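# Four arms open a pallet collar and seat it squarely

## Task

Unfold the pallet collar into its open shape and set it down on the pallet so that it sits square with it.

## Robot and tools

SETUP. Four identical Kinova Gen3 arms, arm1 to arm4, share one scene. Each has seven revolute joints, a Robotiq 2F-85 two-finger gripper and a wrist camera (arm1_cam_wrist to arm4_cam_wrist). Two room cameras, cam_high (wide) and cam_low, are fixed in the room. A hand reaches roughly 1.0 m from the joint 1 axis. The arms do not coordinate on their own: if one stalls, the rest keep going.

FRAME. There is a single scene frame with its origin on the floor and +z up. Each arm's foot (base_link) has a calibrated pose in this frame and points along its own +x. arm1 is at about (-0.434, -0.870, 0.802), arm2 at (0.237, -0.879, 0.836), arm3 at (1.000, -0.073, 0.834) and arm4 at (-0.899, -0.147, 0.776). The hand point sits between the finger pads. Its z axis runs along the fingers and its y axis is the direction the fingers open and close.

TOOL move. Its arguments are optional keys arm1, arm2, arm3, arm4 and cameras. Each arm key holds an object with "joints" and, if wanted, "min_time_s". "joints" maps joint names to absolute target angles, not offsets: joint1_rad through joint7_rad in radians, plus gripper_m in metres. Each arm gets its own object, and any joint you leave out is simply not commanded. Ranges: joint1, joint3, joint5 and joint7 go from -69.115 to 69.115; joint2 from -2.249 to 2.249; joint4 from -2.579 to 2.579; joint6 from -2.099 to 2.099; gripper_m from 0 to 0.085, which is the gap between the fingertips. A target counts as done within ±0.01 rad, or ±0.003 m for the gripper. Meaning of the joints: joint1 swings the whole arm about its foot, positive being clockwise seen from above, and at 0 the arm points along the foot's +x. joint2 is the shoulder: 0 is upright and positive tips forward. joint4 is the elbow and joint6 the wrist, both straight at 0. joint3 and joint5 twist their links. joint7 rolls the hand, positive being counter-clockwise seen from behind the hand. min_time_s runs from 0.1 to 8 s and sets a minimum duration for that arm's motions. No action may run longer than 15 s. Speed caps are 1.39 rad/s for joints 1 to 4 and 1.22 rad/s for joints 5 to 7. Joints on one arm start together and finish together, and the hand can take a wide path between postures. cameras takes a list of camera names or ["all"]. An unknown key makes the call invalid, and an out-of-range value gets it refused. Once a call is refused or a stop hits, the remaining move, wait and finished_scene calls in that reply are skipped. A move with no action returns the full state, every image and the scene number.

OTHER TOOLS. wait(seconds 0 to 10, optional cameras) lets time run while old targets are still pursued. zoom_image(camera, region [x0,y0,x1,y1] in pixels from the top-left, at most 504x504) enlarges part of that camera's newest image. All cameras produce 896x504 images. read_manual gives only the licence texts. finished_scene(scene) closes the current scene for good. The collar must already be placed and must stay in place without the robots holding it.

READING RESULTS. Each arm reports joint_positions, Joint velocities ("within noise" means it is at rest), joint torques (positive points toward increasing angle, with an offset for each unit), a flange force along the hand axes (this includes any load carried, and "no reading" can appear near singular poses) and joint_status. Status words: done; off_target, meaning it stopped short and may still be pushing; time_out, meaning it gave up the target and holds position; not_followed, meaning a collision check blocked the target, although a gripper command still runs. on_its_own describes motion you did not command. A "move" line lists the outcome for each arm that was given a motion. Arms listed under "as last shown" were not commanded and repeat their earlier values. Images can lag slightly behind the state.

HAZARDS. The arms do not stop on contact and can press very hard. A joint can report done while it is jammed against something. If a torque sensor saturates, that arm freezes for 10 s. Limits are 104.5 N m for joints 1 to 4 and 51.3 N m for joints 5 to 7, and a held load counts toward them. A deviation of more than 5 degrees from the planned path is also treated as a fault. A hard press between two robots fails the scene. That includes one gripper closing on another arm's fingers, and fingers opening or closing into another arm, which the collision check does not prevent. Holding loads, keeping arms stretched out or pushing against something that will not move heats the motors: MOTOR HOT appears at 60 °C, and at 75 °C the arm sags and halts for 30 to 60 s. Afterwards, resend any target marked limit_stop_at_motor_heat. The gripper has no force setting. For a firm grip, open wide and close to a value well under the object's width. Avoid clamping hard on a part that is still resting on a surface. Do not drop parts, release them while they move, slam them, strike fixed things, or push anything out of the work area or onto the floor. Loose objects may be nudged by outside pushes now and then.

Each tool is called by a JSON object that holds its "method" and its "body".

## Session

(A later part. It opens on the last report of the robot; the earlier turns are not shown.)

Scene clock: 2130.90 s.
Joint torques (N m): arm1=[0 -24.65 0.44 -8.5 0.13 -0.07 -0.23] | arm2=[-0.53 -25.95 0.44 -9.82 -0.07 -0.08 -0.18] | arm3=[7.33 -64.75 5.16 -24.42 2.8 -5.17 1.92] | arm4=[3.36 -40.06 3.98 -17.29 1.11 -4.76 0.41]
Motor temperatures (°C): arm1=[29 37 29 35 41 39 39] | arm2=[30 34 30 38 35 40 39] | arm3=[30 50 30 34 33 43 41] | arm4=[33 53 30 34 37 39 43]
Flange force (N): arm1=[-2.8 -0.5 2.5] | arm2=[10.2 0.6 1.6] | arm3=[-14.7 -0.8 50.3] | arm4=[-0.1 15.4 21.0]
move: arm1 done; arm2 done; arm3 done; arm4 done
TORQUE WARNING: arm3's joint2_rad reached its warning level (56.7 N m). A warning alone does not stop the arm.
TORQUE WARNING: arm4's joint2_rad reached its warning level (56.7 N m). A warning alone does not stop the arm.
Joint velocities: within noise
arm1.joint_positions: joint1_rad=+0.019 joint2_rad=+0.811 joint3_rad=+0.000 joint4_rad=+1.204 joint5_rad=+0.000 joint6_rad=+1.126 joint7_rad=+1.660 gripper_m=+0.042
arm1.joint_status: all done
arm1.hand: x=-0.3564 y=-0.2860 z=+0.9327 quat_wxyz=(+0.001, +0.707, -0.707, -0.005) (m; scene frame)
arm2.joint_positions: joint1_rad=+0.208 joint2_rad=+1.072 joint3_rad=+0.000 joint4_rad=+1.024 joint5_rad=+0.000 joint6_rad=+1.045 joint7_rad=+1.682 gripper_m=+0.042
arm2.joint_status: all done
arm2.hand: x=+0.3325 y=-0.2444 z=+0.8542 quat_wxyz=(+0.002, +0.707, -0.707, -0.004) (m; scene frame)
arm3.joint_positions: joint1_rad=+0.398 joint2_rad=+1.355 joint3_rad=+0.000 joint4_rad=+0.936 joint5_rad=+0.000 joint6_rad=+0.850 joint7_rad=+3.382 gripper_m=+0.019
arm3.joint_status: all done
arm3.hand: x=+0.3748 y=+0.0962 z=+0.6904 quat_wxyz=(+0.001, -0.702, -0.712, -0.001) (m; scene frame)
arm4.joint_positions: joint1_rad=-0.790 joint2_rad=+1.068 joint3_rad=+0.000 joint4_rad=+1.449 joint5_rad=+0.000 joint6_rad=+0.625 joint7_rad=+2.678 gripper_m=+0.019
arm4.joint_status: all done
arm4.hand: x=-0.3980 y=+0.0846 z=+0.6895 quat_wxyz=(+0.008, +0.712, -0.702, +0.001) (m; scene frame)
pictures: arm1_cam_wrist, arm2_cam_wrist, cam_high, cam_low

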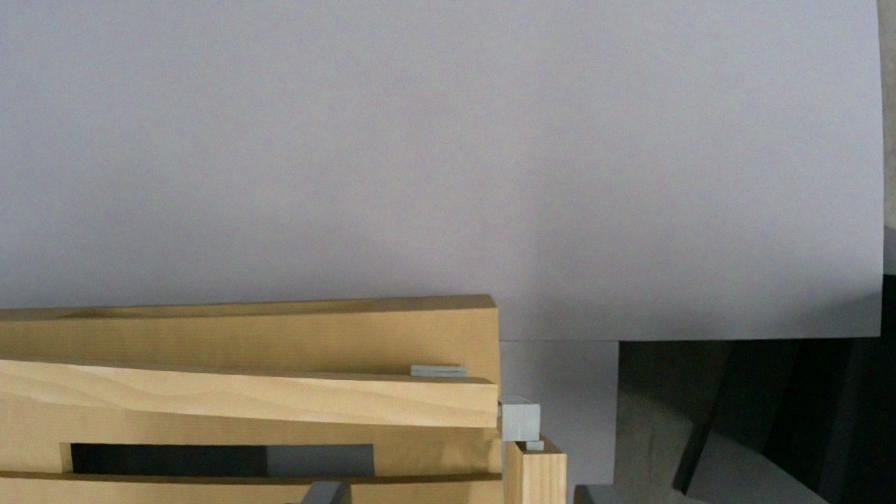

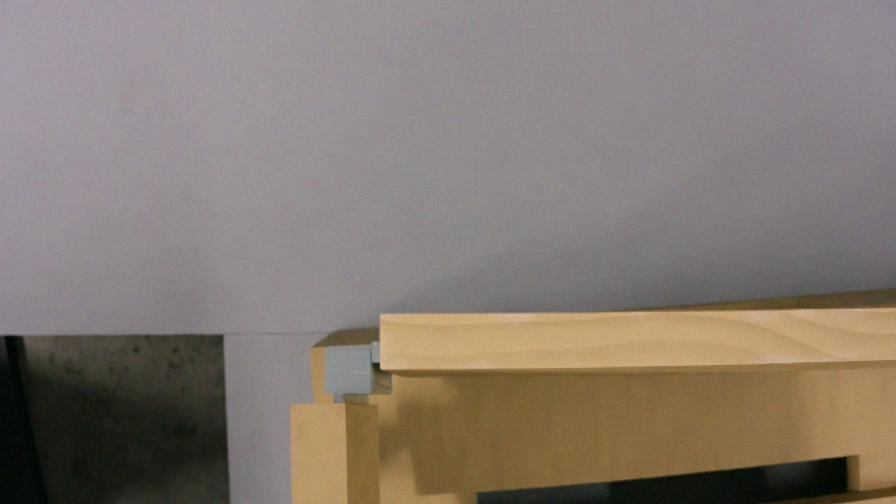

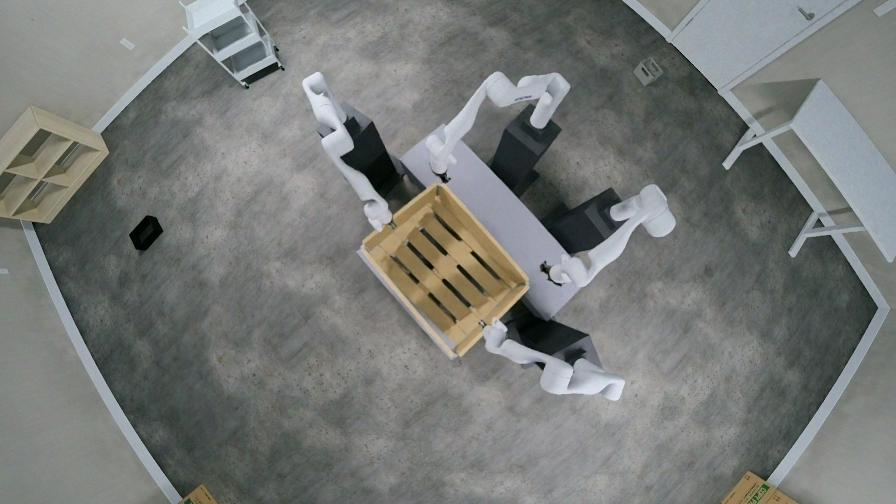

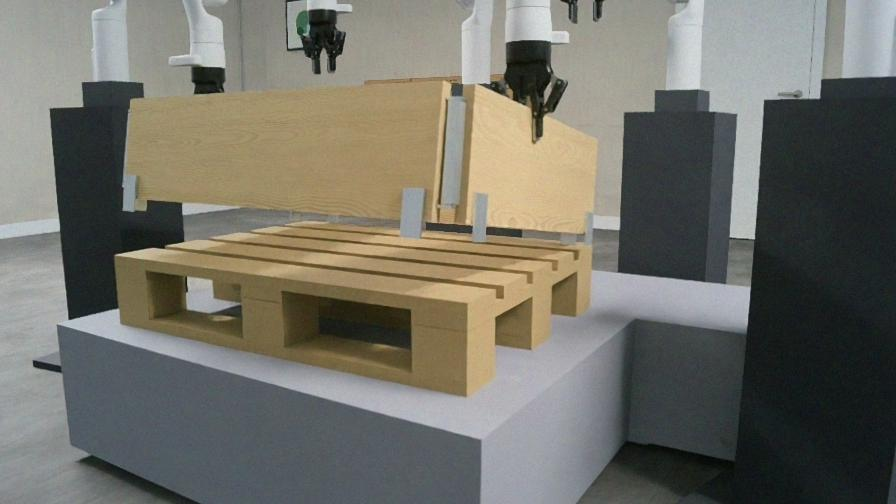

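{"method": "wait", "body": {"seconds": 0.1, "cameras": ["arm1_cam_wrist", "arm2_cam_wrist", "cam_low"]}}

Scene clock: 2159.63 s.
Joint torques (N m): arm1=[0.09 -24.75 0.44 -8.6 0.12 -0.04 -0.26] | arm2=[-0.48 -25.95 0.43 -9.76 -0.06 -0.06 -0.16] | arm3=[7.33 -64.73 5.18 -24.4 2.8 -5.16 1.92] | arm4=[3.37 -40.14 4 -17.28 1.09 -4.77 0.4]
Motor temperatures (°C): arm1=[29 37 29 35 41 39 39] | arm2=[30 34 30 38 35 40 39] | arm3=[30 51 30 34 33 42 41] | arm4=[33 51 30 34 37 38 43]
Flange force (N): arm1=[-2.5 -0.3 2.8] | arm2=[9.9 0.7 1.6] | arm3=[-14.7 -0.9 50.3] | arm4=[-0.2 15.3 21.1]
TORQUE WARNING: arm3's joint2_rad reached its warning level (56.7 N m). A warning alone does not stop the arm.
Joint velocities: within noise
arm1.joint_positions: joint1_rad=+0.019 joint2_rad=+0.811 joint3_rad=+0.000 joint4_rad=+1.204 joint5_rad=+0.000 joint6_rad=+1.126 joint7_rad=+1.660 gripper_m=+0.042
arm1.joint_status: all done
arm1.hand: x=-0.3564 y=-0.2860 z=+0.9327 quat_wxyz=(+0.001, +0.707, -0.707, -0.005) (m; scene frame)
arm2.joint_positions: joint1_rad=+0.208 joint2_rad=+1.072 joint3_rad=+0.000 joint4_rad=+1.024 joint5_rad=+0.000 joint6_rad=+1.045 joint7_rad=+1.682 gripper_m=+0.042
arm2.joint_status: all done
arm2.hand: x=+0.3325 y=-0.2444 z=+0.8542 quat_wxyz=(+0.002, +0.707, -0.707, -0.004) (m; scene frame)
arm3.joint_positions: joint1_rad=+0.398 joint2_rad=+1.355 joint3_rad=+0.000 joint4_rad=+0.936 joint5_rad=+0.000 joint6_rad=+0.850 joint7_rad=+3.382 gripper_m=+0.019
arm3.joint_status: all done
arm3.hand: x=+0.3748 y=+0.0962 z=+0.6904 quat_wxyz=(+0.001, -0.702, -0.712, -0.001) (m; scene frame)
arm4.joint_positions: joint1_rad=-0.790 joint2_rad=+1.068 joint3_rad=+0.000 joint4_rad=+1.449 joint5_rad=+0.000 joint6_rad=+0.625 joint7_rad=+2.678 gripper_m=+0.019
arm4.joint_status: all done
arm4.hand: x=-0.3980 y=+0.0846 z=+0.6895 quat_wxyz=(+0.008, +0.712, -0.702, +0.001) (m; scene frame)
wait: 0.10 s; at rest from the start
pictures: arm1_cam_wrist, arm2_cam_wrist, cam_low

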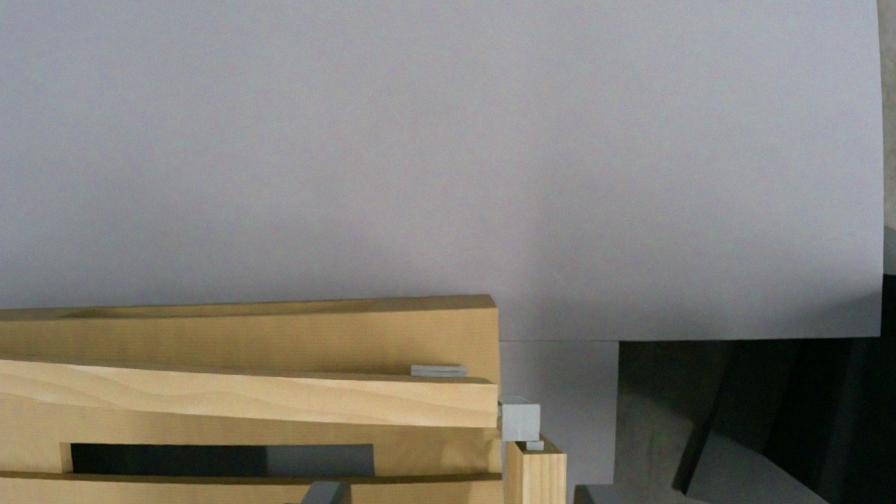

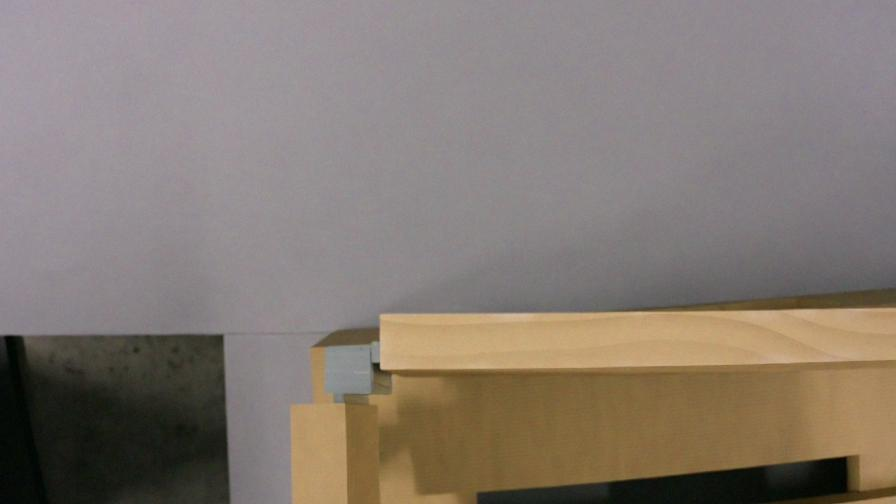

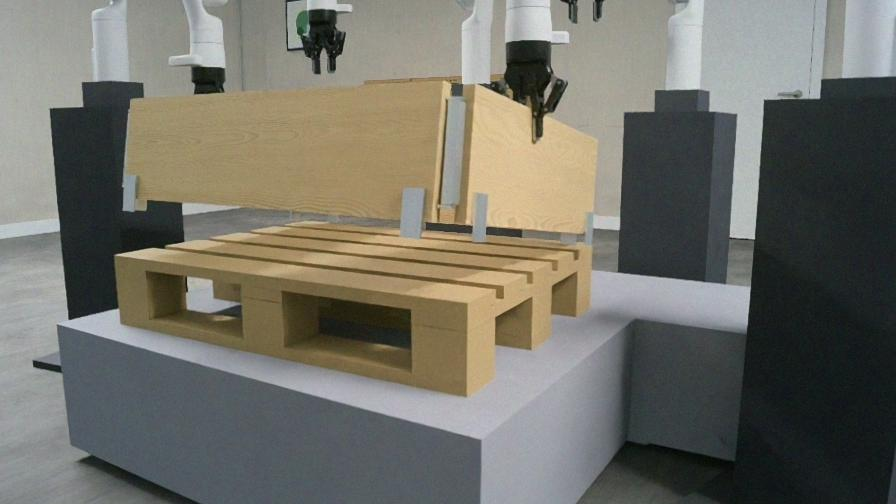

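{"method": "zoom_image", "body": {"camera": "arm1_cam_wrist", "region": [330, 250, 630, 504]}}

{"method": "zoom_image", "body": {"camera": "arm1_cam_wrist", "region": [0, 280, 260, 504]}}

{"method": "zoom_image", "body": {"camera": "arm2_cam_wrist", "region": [200, 260, 500, 504]}}

{"method": "zoom_image", "body": {"camera": "arm2_cam_wrist", "region": [596, 260, 896, 504]}}

Scaled by 1.680 from the camera's 896x504 image, which has a finer 1280x720 frame.

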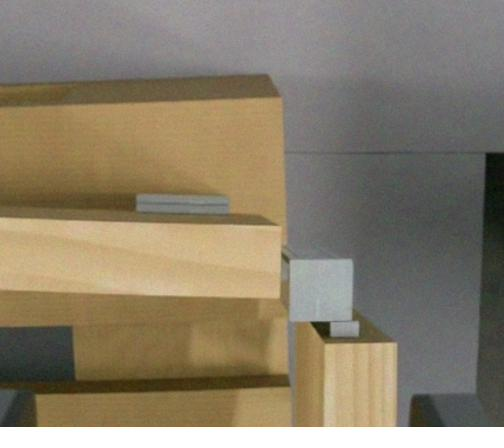

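Scaled by 1.938 from the camera's 896x504 image, which has a finer 1280x720 frame.

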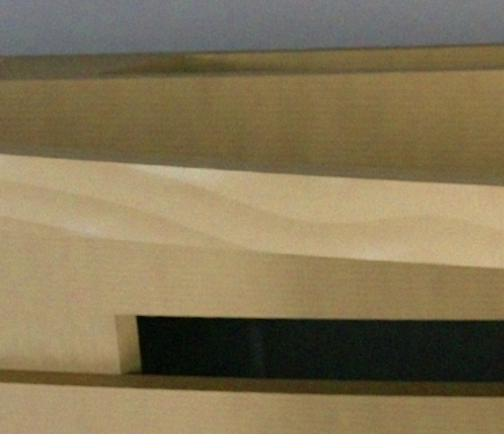

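Scaled by 1.680 from the camera's 896x504 image, which has a finer 1280x720 frame.

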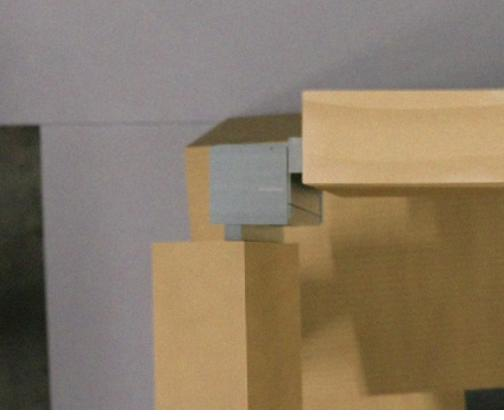

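Scaled by 1.680 from the camera's 896x504 image, which has a finer 1280x720 frame.

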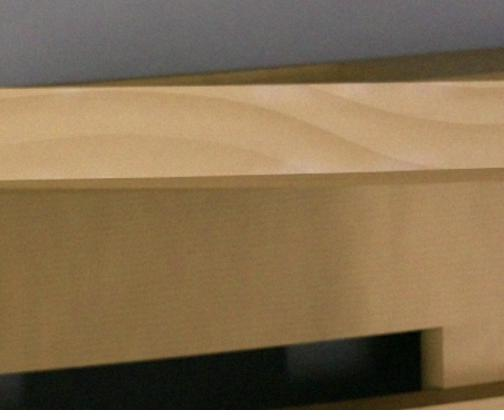

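{"method": "move", "body": {"arm3": {"joints": {"joint1_rad": 0.456, "joint2_rad": 1.3707, "joint4_rad": 0.8943, "joint6_rad": 0.8766, "joint7_rad": 3.4672}, "min_time_s": 4}, "arm4": {"joints": {"joint1_rad": -0.7604, "joint2_rad": 1.069, "joint4_rad": 1.4447, "joint6_rad": 0.6278, "joint7_rad": 2.7567}, "min_time_s": 4}, "cameras": ["arm1_cam_wrist", "arm2_cam_wrist", "cam_low"]}}

Scene clock: 2405.17 s.
Joint torques (N m): arm1=[0.05 -24.67 0.35 -8.51 0.12 -0.03 -0.26] | arm2=[-0.47 -25.92 0.42 -9.84 -0.07 -0.07 -0.19] | arm3=[6.95 -67.52 4.04 -28.93 1.17 -7.79 0.03] | arm4=[4.82 -44.54 6.33 -22.4 2.74 -7.71 1.08]
Motor temperatures (°C): arm1=[29 37 29 36 41 39 39] | arm2=[30 35 30 39 35 40 39] | arm3=[31 57 31 35 33 42 41] | arm4=[33 46 30 34 37 38 43]
Flange force (N): arm1=[-2.7 -0.4 2.6] | arm2=[10.4 0.7 1.6] | arm3=[-14.8 8.7 47.9] | arm4=[-2.6 23.3 23.0]
move: arm3 done; arm4 done
TORQUE WARNING: arm3's joint2_rad reached its warning level (56.7 N m). A warning alone does not stop the arm.
Joint velocities: within noise
arm1, arm2: as last shown
arm3.joint_positions: joint1_rad=+0.456 joint2_rad=+1.371 joint3_rad=+0.000 joint4_rad=+0.894 joint5_rad=+0.000 joint6_rad=+0.877 joint7_rad=+3.467 gripper_m=+0.019
arm3.joint_status: all done
arm3.hand: x=+0.3792 y=+0.1342 z=+0.6905 quat_wxyz=(+0.001, -0.692, -0.722, -0.001) (m; scene frame)
arm4.joint_positions: joint1_rad=-0.760 joint2_rad=+1.069 joint3_rad=+0.000 joint4_rad=+1.445 joint5_rad=+0.000 joint6_rad=+0.628 joint7_rad=+2.757 gripper_m=+0.019
arm4.joint_status: all done
arm4.hand: x=-0.3904 y=+0.0701 z=+0.6896 quat_wxyz=(+0.008, +0.729, -0.684, +0.001) (m; scene frame)
pictures: arm1_cam_wrist, arm2_cam_wrist, cam_low

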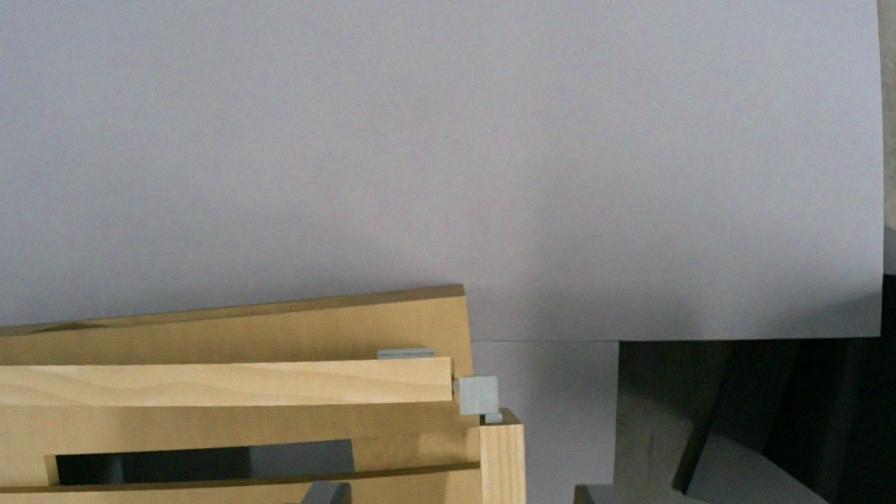

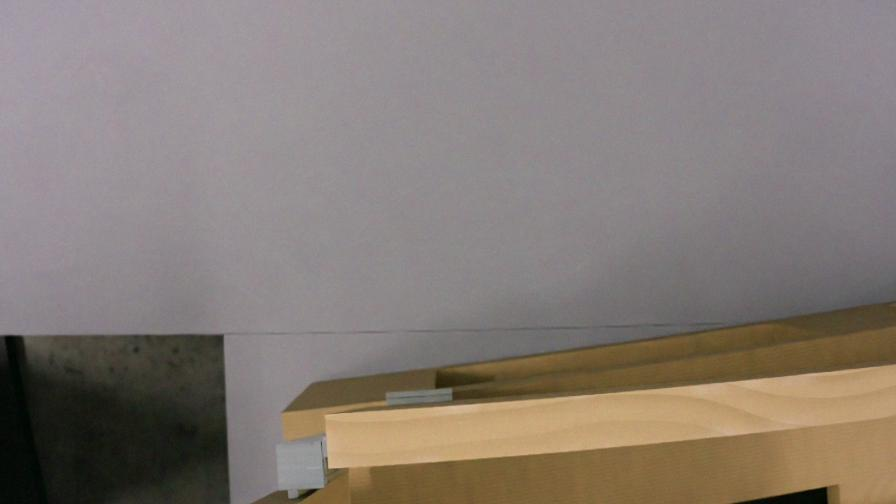

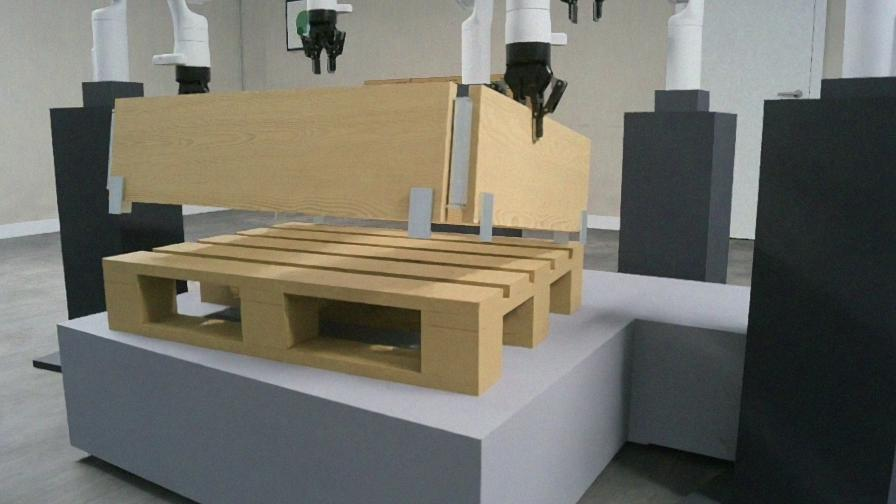

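{"method": "zoom_image", "body": {"camera": "cam_low", "region": [380, 170, 620, 320]}}

{"method": "zoom_image", "body": {"camera": "cam_low", "region": [90, 170, 390, 300]}}

{"method": "zoom_image", "body": {"camera": "arm2_cam_wrist", "region": [240, 320, 540, 504]}}

{"method": "zoom_image", "body": {"camera": "arm1_cam_wrist", "region": [300, 260, 560, 504]}}

Scaled by 2.100 from the camera's 896x504 image, which has a finer 1280x720 frame.

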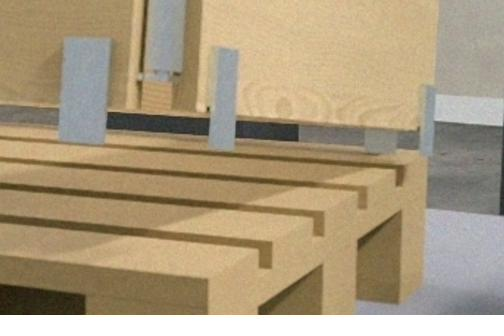

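Scaled by 1.680 from the camera's 896x504 image, which has a finer 1280x720 frame.

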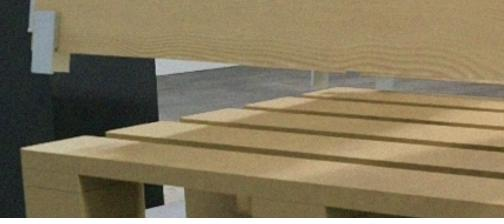

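Scaled by 1.680 from the camera's 896x504 image, which has a finer 1280x720 frame.

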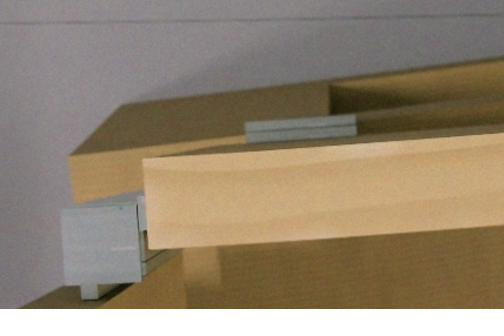

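Scaled by 1.938 from the camera's 896x504 image, which has a finer 1280x720 frame.

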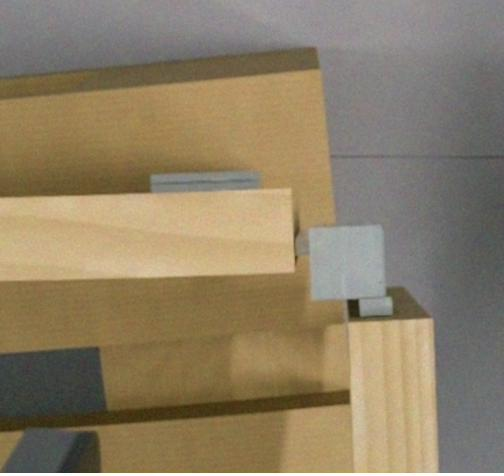

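{"method": "move", "body": {"arm3": {"joints": {"joint1_rad": 0.456, "joint2_rad": 1.2778, "joint4_rad": 0.9383, "joint6_rad": 0.9255, "joint7_rad": 3.4672}, "min_time_s": 3}, "arm4": {"joints": {"joint1_rad": -0.7604, "joint2_rad": 0.9751, "joint4_rad": 1.4551, "joint6_rad": 0.7114, "joint7_rad": 2.7567}, "min_time_s": 3}, "cameras": ["arm1_cam_wrist", "arm2_cam_wrist", "cam_low"]}}

Scene clock: 2489.50 s.
Joint torques (N m): arm1=[0.05 -24.68 0.43 -8.58 0.18 -0.1 -0.25] | arm2=[-0.47 -25.9 0.43 -9.8 -0.05 -0.09 -0.18] | arm3=[-2.9 -55.24 -4.71 -21.82 -2.91 -4.07 -0.31] | arm4=[4.89 -43.74 6.81 -20.49 2.66 -5.45 0.01]
Motor temperatures (°C): arm1=[29 37 29 36 41 39 39] | arm2=[30 35 30 39 35 40 39] | arm3=[31 60 30 37 33 43 41] | arm4=[33 47 30 36 37 39 43]
Flange force (N): arm1=[-2.6 -0.4 2.6] | arm2=[10.1 0.7 1.5] | arm3=[2.1 8.2 36.7] | arm4=[-2.9 16.9 28.2]
move: arm3 done; arm4 done
MOTOR HOT: the motor of arm3's joint2_rad reports 60 °C; the controller stops that arm at 75 °C. To cool a motor, set the load down, stop pushing, or move to a pose that needs little force.
TORQUE WARNING: arm3's joint2_rad reached its warning level (56.7 N m). A warning alone does not stop the arm.
Joint velocities: within noise
arm1, arm2: as last shown
arm3.joint_positions: joint1_rad=+0.456 joint2_rad=+1.282 joint3_rad=+0.000 joint4_rad=+0.938 joint5_rad=+0.000 joint6_rad=+0.926 joint7_rad=+3.467 gripper_m=+0.019
arm3.joint_status: all done
arm3.hand: x=+0.3807 y=+0.1337 z=+0.7377 quat_wxyz=(-0.001, -0.692, -0.722, -0.002) (m; scene frame)
arm4.joint_positions: joint1_rad=-0.760 joint2_rad=+0.975 joint3_rad=+0.000 joint4_rad=+1.455 joint5_rad=+0.000 joint6_rad=+0.711 joint7_rad=+2.757 gripper_m=+0.019
arm4.joint_status: all done
arm4.hand: x=-0.3900 y=+0.0707 z=+0.7396 quat_wxyz=(+0.008, +0.729, -0.684, +0.001) (m; scene frame)
pictures: arm1_cam_wrist, arm2_cam_wrist, cam_low

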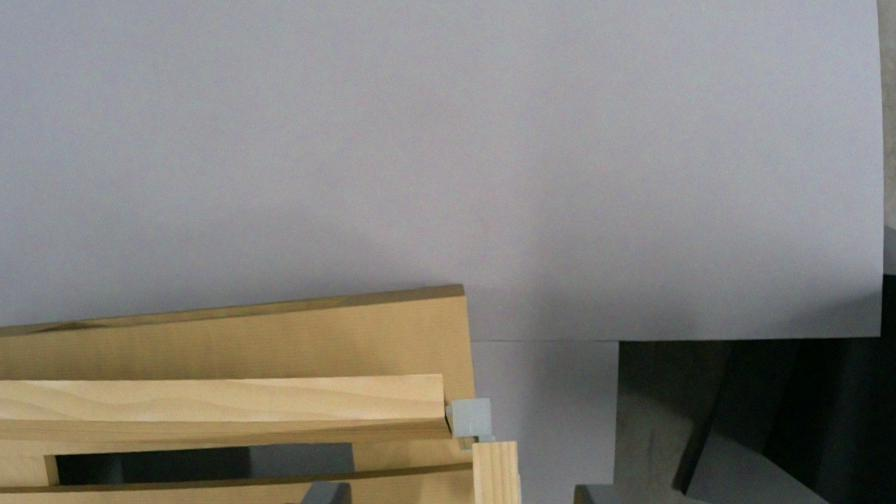

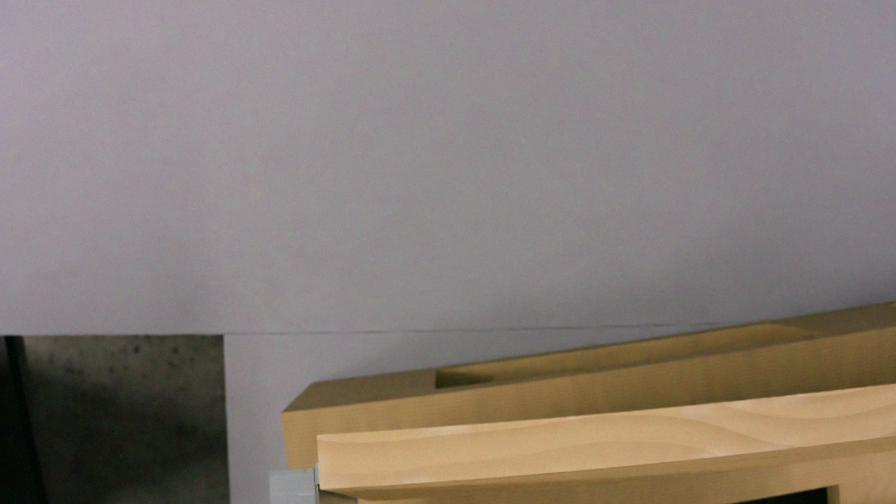

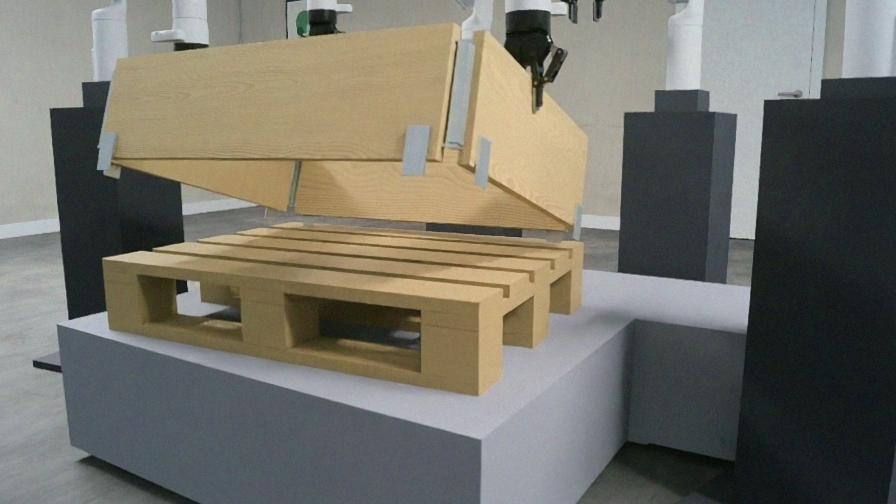

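{"method": "zoom_image", "body": {"camera": "arm2_cam_wrist", "region": [260, 290, 896, 504]}}

{"method": "zoom_image", "body": {"camera": "arm1_cam_wrist", "region": [300, 260, 560, 504]}}

Region (260, 290, 896, 504) is 636x214 pixels. A region can be at most 504 by 504 pixels.

Scaled by 1.938 from the camera's 896x504 image, which has a finer 1280x720 frame.

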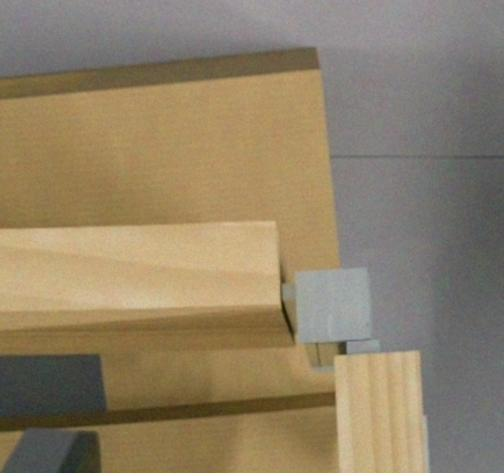

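{"method": "zoom_image", "body": {"camera": "arm2_cam_wrist", "region": [256, 290, 576, 504]}}

{"method": "zoom_image", "body": {"camera": "arm2_cam_wrist", "region": [576, 290, 896, 504]}}

Scaled by 1.575 from the camera's 896x504 image, which has a finer 1280x720 frame.

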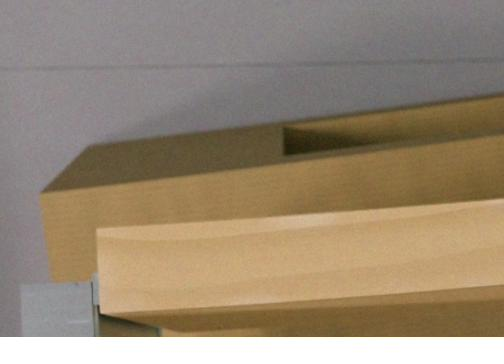

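Scaled by 1.575 from the camera's 896x504 image, which has a finer 1280x720 frame.

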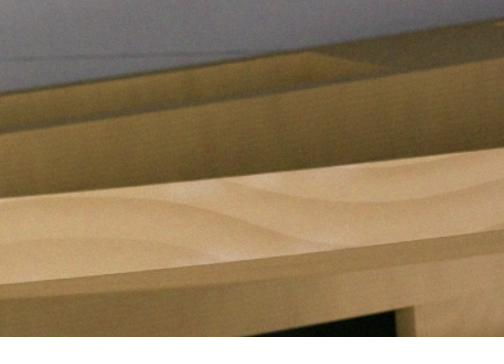

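{"method": "move", "body": {"arm3": {"joints": {"joint1_rad": 0.4383, "joint2_rad": 1.2444, "joint4_rad": 1.0176, "joint6_rad": 0.8796, "joint7_rad": 3.4945}, "min_time_s": 3}, "arm4": {"joints": {"joint1_rad": -0.572, "joint2_rad": 0.9661, "joint4_rad": 1.4818, "joint6_rad": 0.6937, "joint7_rad": 2.9901}, "min_time_s": 3}, "cameras": ["arm1_cam_wrist", "arm2_cam_wrist", "cam_low"]}}

Scene clock: 2669.27 s.
Joint torques (N m): arm1=[0.13 -24.64 0.41 -8.46 0.13 -0.04 -0.26] | arm2=[-0.46 -25.93 0.43 -9.84 -0.06 -0.11 -0.16] | arm3=[-10.96 -54.89 -9.73 -28.04 -4.41 -7.9 -0.72] | arm4=[4.23 -56.07 6.13 -38.38 1.24 -15.98 -0.9]
Motor temperatures (°C): arm1=[29 37 29 36 41 39 39] | arm2=[30 35 30 39 35 40 39] | arm3=[30 67 31 36 33 43 41] | arm4=[33 57 30 37 37 39 43]
Flange force (N): arm1=[-2.9 -0.3 2.5] | arm2=[10.2 0.8 1.5] | arm3=[5.4 34.7 29.2] | arm4=[-1.0 43.2 32.1]
move: arm3 done; arm4 done
MOTOR HOT: still on. The motor of arm3's joint2_rad reports 67 °C.
TORQUE WARNING: arm4's joint2_rad reached its warning level (56.7 N m). A warning alone does not stop the arm.
Joint velocities: within noise
arm1, arm2: as last shown
arm3.joint_positions: joint1_rad=+0.438 joint2_rad=+1.254 joint3_rad=+0.000 joint4_rad=+1.018 joint5_rad=+0.000 joint6_rad=+0.880 joint7_rad=+3.494 gripper_m=+0.019
arm3.joint_status: all done
arm3.hand: x=+0.3918 y=+0.1187 z=+0.7364 quat_wxyz=(-0.004, -0.676, -0.737, -0.003) (m; scene frame)
arm4.joint_positions: joint1_rad=-0.572 joint2_rad=+0.968 joint3_rad=+0.000 joint4_rad=+1.482 joint5_rad=+0.000 joint6_rad=+0.694 joint7_rad=+2.990 gripper_m=+0.019
arm4.joint_status: all done
arm4.hand: x=-0.3649 y=-0.0304 z=+0.7392 quat_wxyz=(+0.009, +0.744, -0.668, +0.000) (m; scene frame)
pictures: arm1_cam_wrist, arm2_cam_wrist, cam_low

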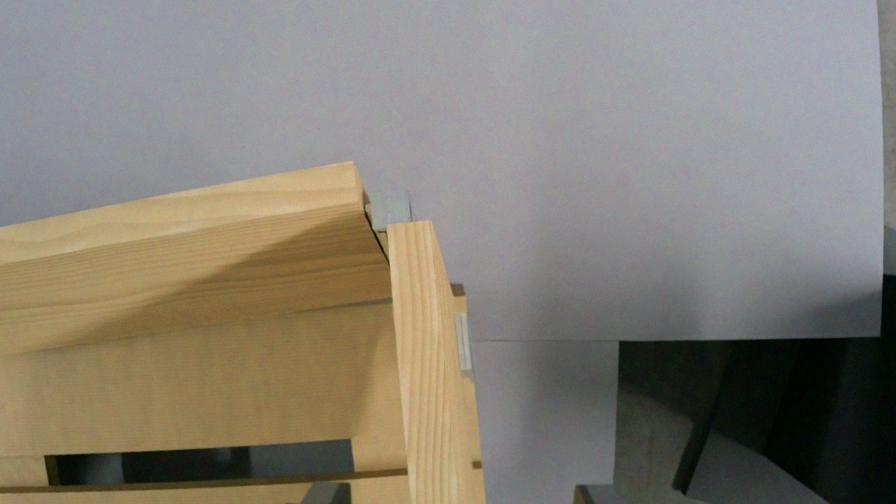

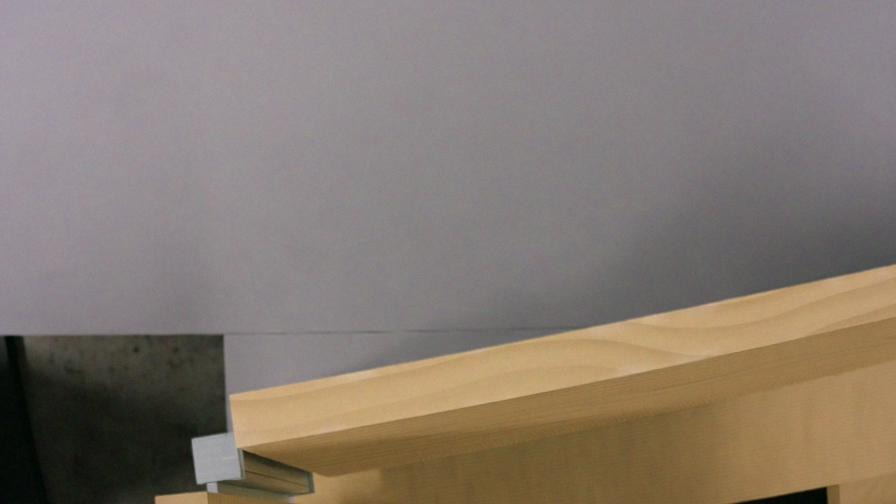

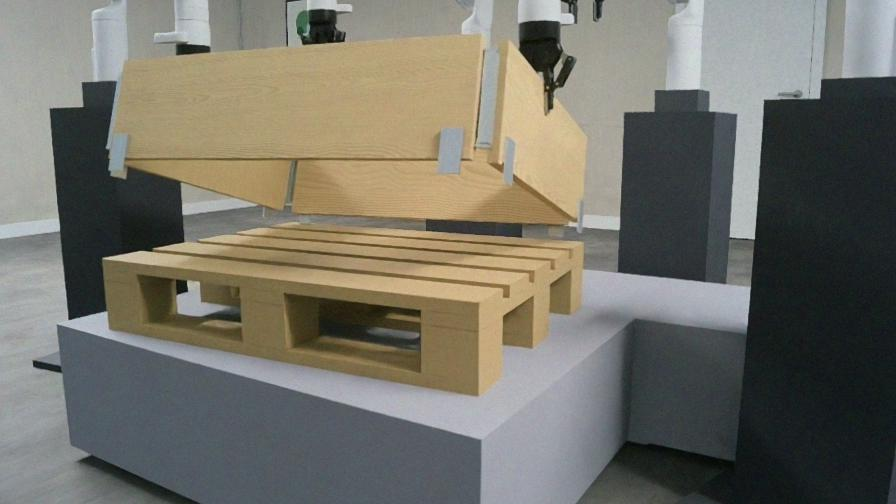

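{"method": "move", "body": {"arm4": {"joints": {"joint1_rad": -0.6627, "joint2_rad": 0.9661, "joint4_rad": 1.4818, "joint6_rad": 0.6937, "joint7_rad": 2.8994}, "min_time_s": 2}, "cameras": ["arm1_cam_wrist", "arm2_cam_wrist", "cam_low"]}}

Scene clock: 2678.33 s.
Joint torques (N m): arm1=[0.12 -24.69 0.36 -8.54 0.16 -0.04 -0.24] | arm2=[-0.52 -25.94 0.49 -9.83 -0.1 -0.07 -0.19] | arm3=[-3.47 -55.18 -5.36 -21.77 -3.12 -4.15 -0.23] | arm4=[2.84 -43.05 4.91 -20.55 2.02 -5.59 0.11]
Motor temperatures (°C): arm1=[29 37 29 36 41 39 39] | arm2=[30 35 30 39 35 40 39] | arm3=[30 68 31 37 33 43 41] | arm4=[33 58 30 37 37 40 43]
Flange force (N): arm1=[-2.6 -0.3 2.7] | arm2=[10.3 0.6 1.6] | arm3=[2.5 8.8 37.9] | arm4=[-1.7 16.6 27.4]
move: arm4 done
MOTOR HOT: still on. The motor of arm3's joint2_rad reports 68 °C.
TORQUE WARNING: arm4's joint2_rad reached its warning level (56.7 N m). A warning alone does not stop the arm.
Joint velocities: within noise
arm1, arm2: as last shown
arm3.joint_positions: joint1_rad=+0.438 joint2_rad=+1.248 joint3_rad=+0.000 joint4_rad=+1.018 joint5_rad=+0.000 joint6_rad=+0.880 joint7_rad=+3.495 gripper_m=+0.019
arm3.joint_status: not commanded
arm3.hand: x=+0.3897 y=+0.1192 z=+0.7400 quat_wxyz=(-0.001, -0.676, -0.737, -0.002) (m; scene frame)
arm4.joint_positions: joint1_rad=-0.663 joint2_rad=+0.966 joint3_rad=+0.000 joint4_rad=+1.482 joint5_rad=+0.000 joint6_rad=+0.694 joint7_rad=+2.899 gripper_m=+0.019
arm4.joint_status: all done
arm4.hand: x=-0.3771 y=+0.0178 z=+0.7397 quat_wxyz=(+0.008, +0.744, -0.668, +0.001) (m; scene frame)
pictures: arm1_cam_wrist, arm2_cam_wrist, cam_low

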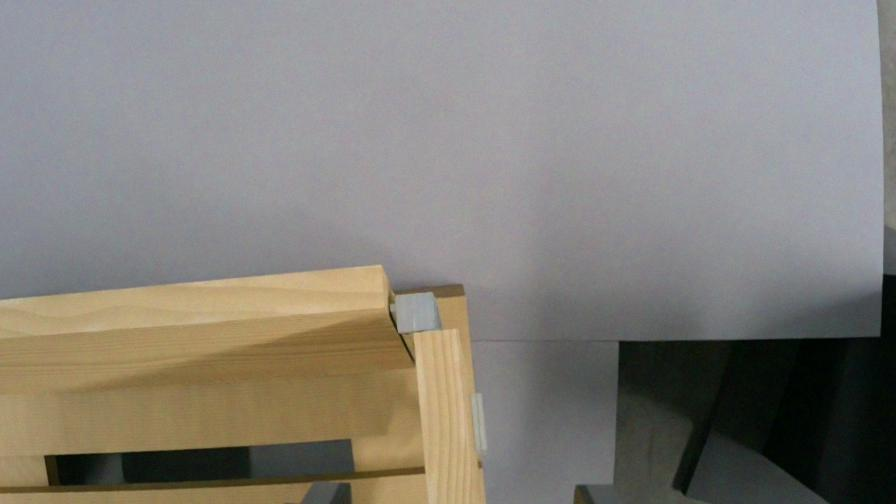

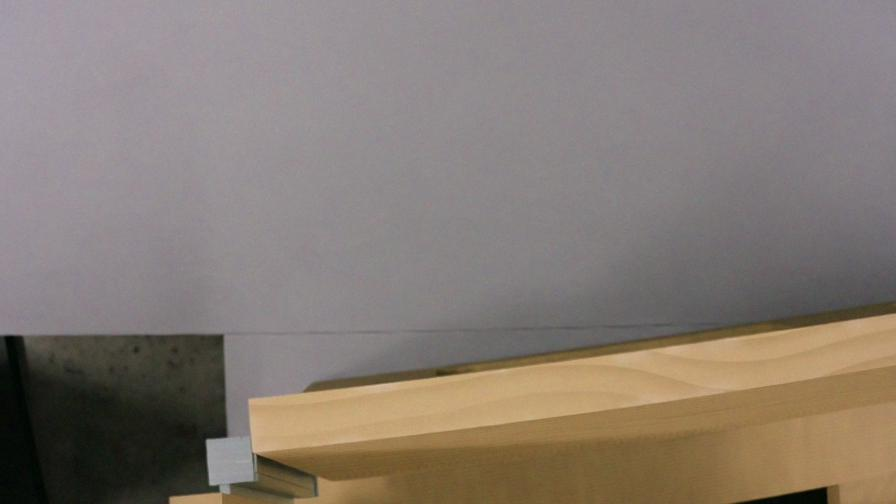

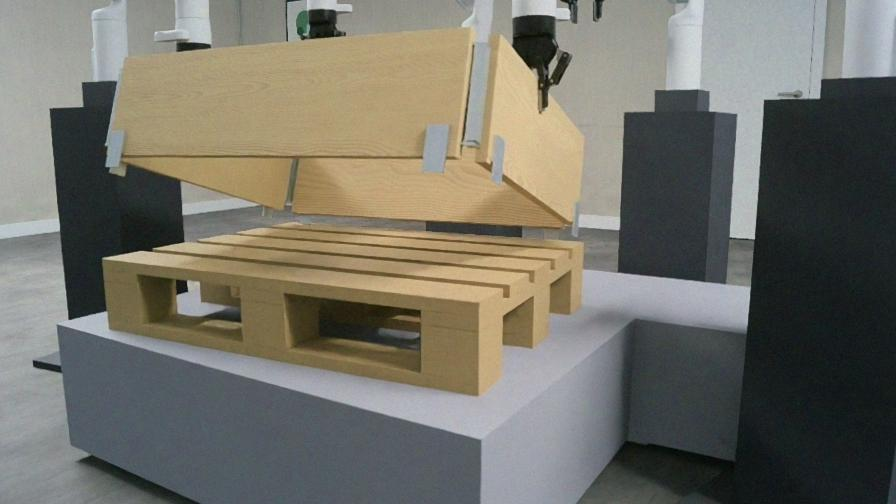

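{"method": "move", "body": {"arm3": {"joints": {"joint1_rad": 0.4263, "joint2_rad": 1.2764, "joint4_rad": 1.0241, "joint6_rad": 0.841, "joint7_rad": 3.4975}, "min_time_s": 2.5}, "arm4": {"joints": {"joint1_rad": -0.6215, "joint2_rad": 0.999, "joint4_rad": 1.4936, "joint6_rad": 0.649, "joint7_rad": 2.9556}, "min_time_s": 2.5}, "cameras": ["arm1_cam_wrist", "arm2_cam_wrist", "cam_low"]}}

Scene clock: 2729.67 s.
Joint torques (N m): arm1=[0.01 -24.65 0.32 -8.51 0.1 -0.02 -0.22] | arm2=[-0.53 -25.97 0.42 -9.83 -0.04 -0.08 -0.19] | arm3=[-20.84 -36.8 -17.31 -17.98 -6.23 -7.25 0.08] | arm4=[3.14 -46.18 4.09 -27.73 1.49 -10.63 0.71]
Motor temperatures (°C): arm1=[29 37 29 36 41 39 39] | arm2=[30 35 30 39 35 40 39] | arm3=[30 68 31 36 33 43 41] | arm4=[33 55 30 37 37 39 43]
Flange force (N): arm1=[-2.7 -0.4 2.7] | arm2=[10.2 0.6 1.6] | arm3=[24.5 25.7 3.1] | arm4=[-2.3 30.6 22.8]
move: arm3 done; arm4 done
MOTOR HOT: still on. The motor of arm3's joint2_rad reports 68 °C.
TORQUE WARNING: arm3's joint2_rad reached its warning level (56.7 N m). A warning alone does not stop the arm.
Joint velocities: within noise
arm1, arm2: as last shown
arm3.joint_positions: joint1_rad=+0.426 joint2_rad=+1.276 joint3_rad=+0.000 joint4_rad=+1.024 joint5_rad=+0.000 joint6_rad=+0.841 joint7_rad=+3.497 gripper_m=+0.019
arm3.joint_status: all done
arm3.hand: x=+0.3897 y=+0.1114 z=+0.7204 quat_wxyz=(+0.001, -0.670, -0.742, -0.001) (m; scene frame)
arm4.joint_positions: joint1_rad=-0.621 joint2_rad=+0.999 joint3_rad=+0.000 joint4_rad=+1.494 joint5_rad=+0.000 joint6_rad=+0.649 joint7_rad=+2.956 gripper_m=+0.019
arm4.joint_status: all done
arm4.hand: x=-0.3742 y=-0.0052 z=+0.7196 quat_wxyz=(+0.008, +0.749, -0.662, +0.000) (m; scene frame)
pictures: arm1_cam_wrist, arm2_cam_wrist, cam_low

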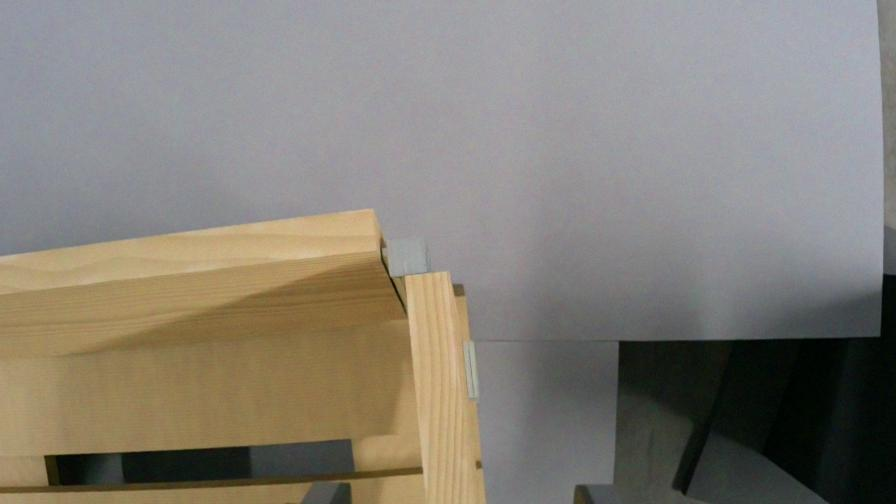

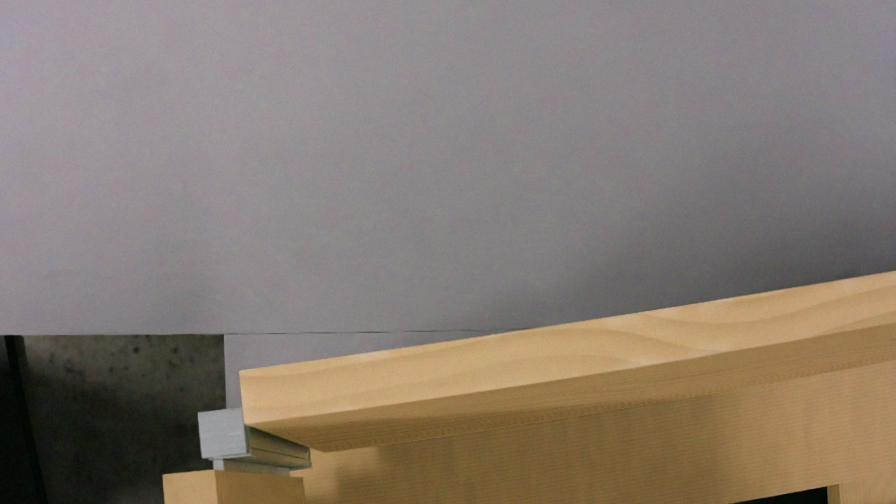

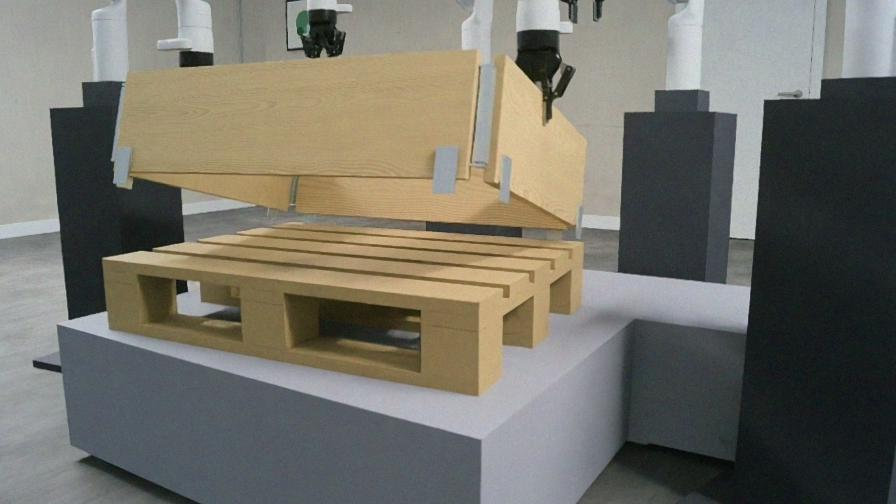

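{"method": "zoom_image", "body": {"camera": "arm1_cam_wrist", "region": [360, 250, 560, 504]}}

{"method": "zoom_image", "body": {"camera": "arm2_cam_wrist", "region": [140, 340, 400, 504]}}

{"method": "zoom_image", "body": {"camera": "cam_low", "region": [400, 120, 640, 300]}}

Scaled by 1.984 from the camera's 896x504 image, which has a finer 1280x720 frame.

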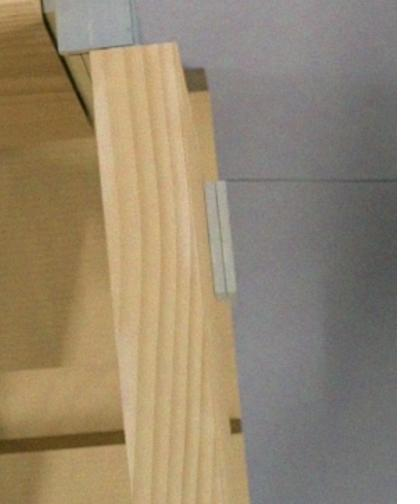

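Scaled by 1.938 from the camera's 896x504 image, which has a finer 1280x720 frame.

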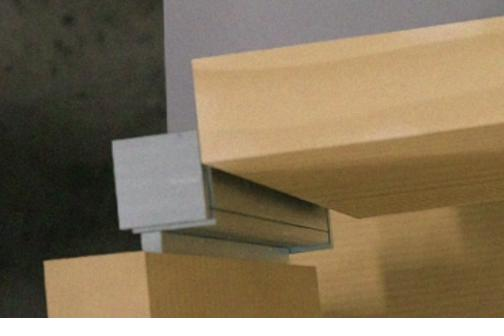

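Scaled by 2.100 from the camera's 896x504 image, which has a finer 1280x720 frame.

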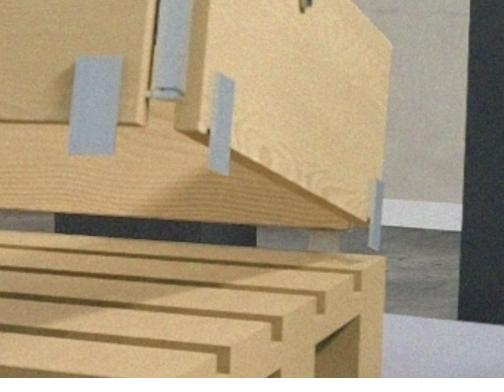

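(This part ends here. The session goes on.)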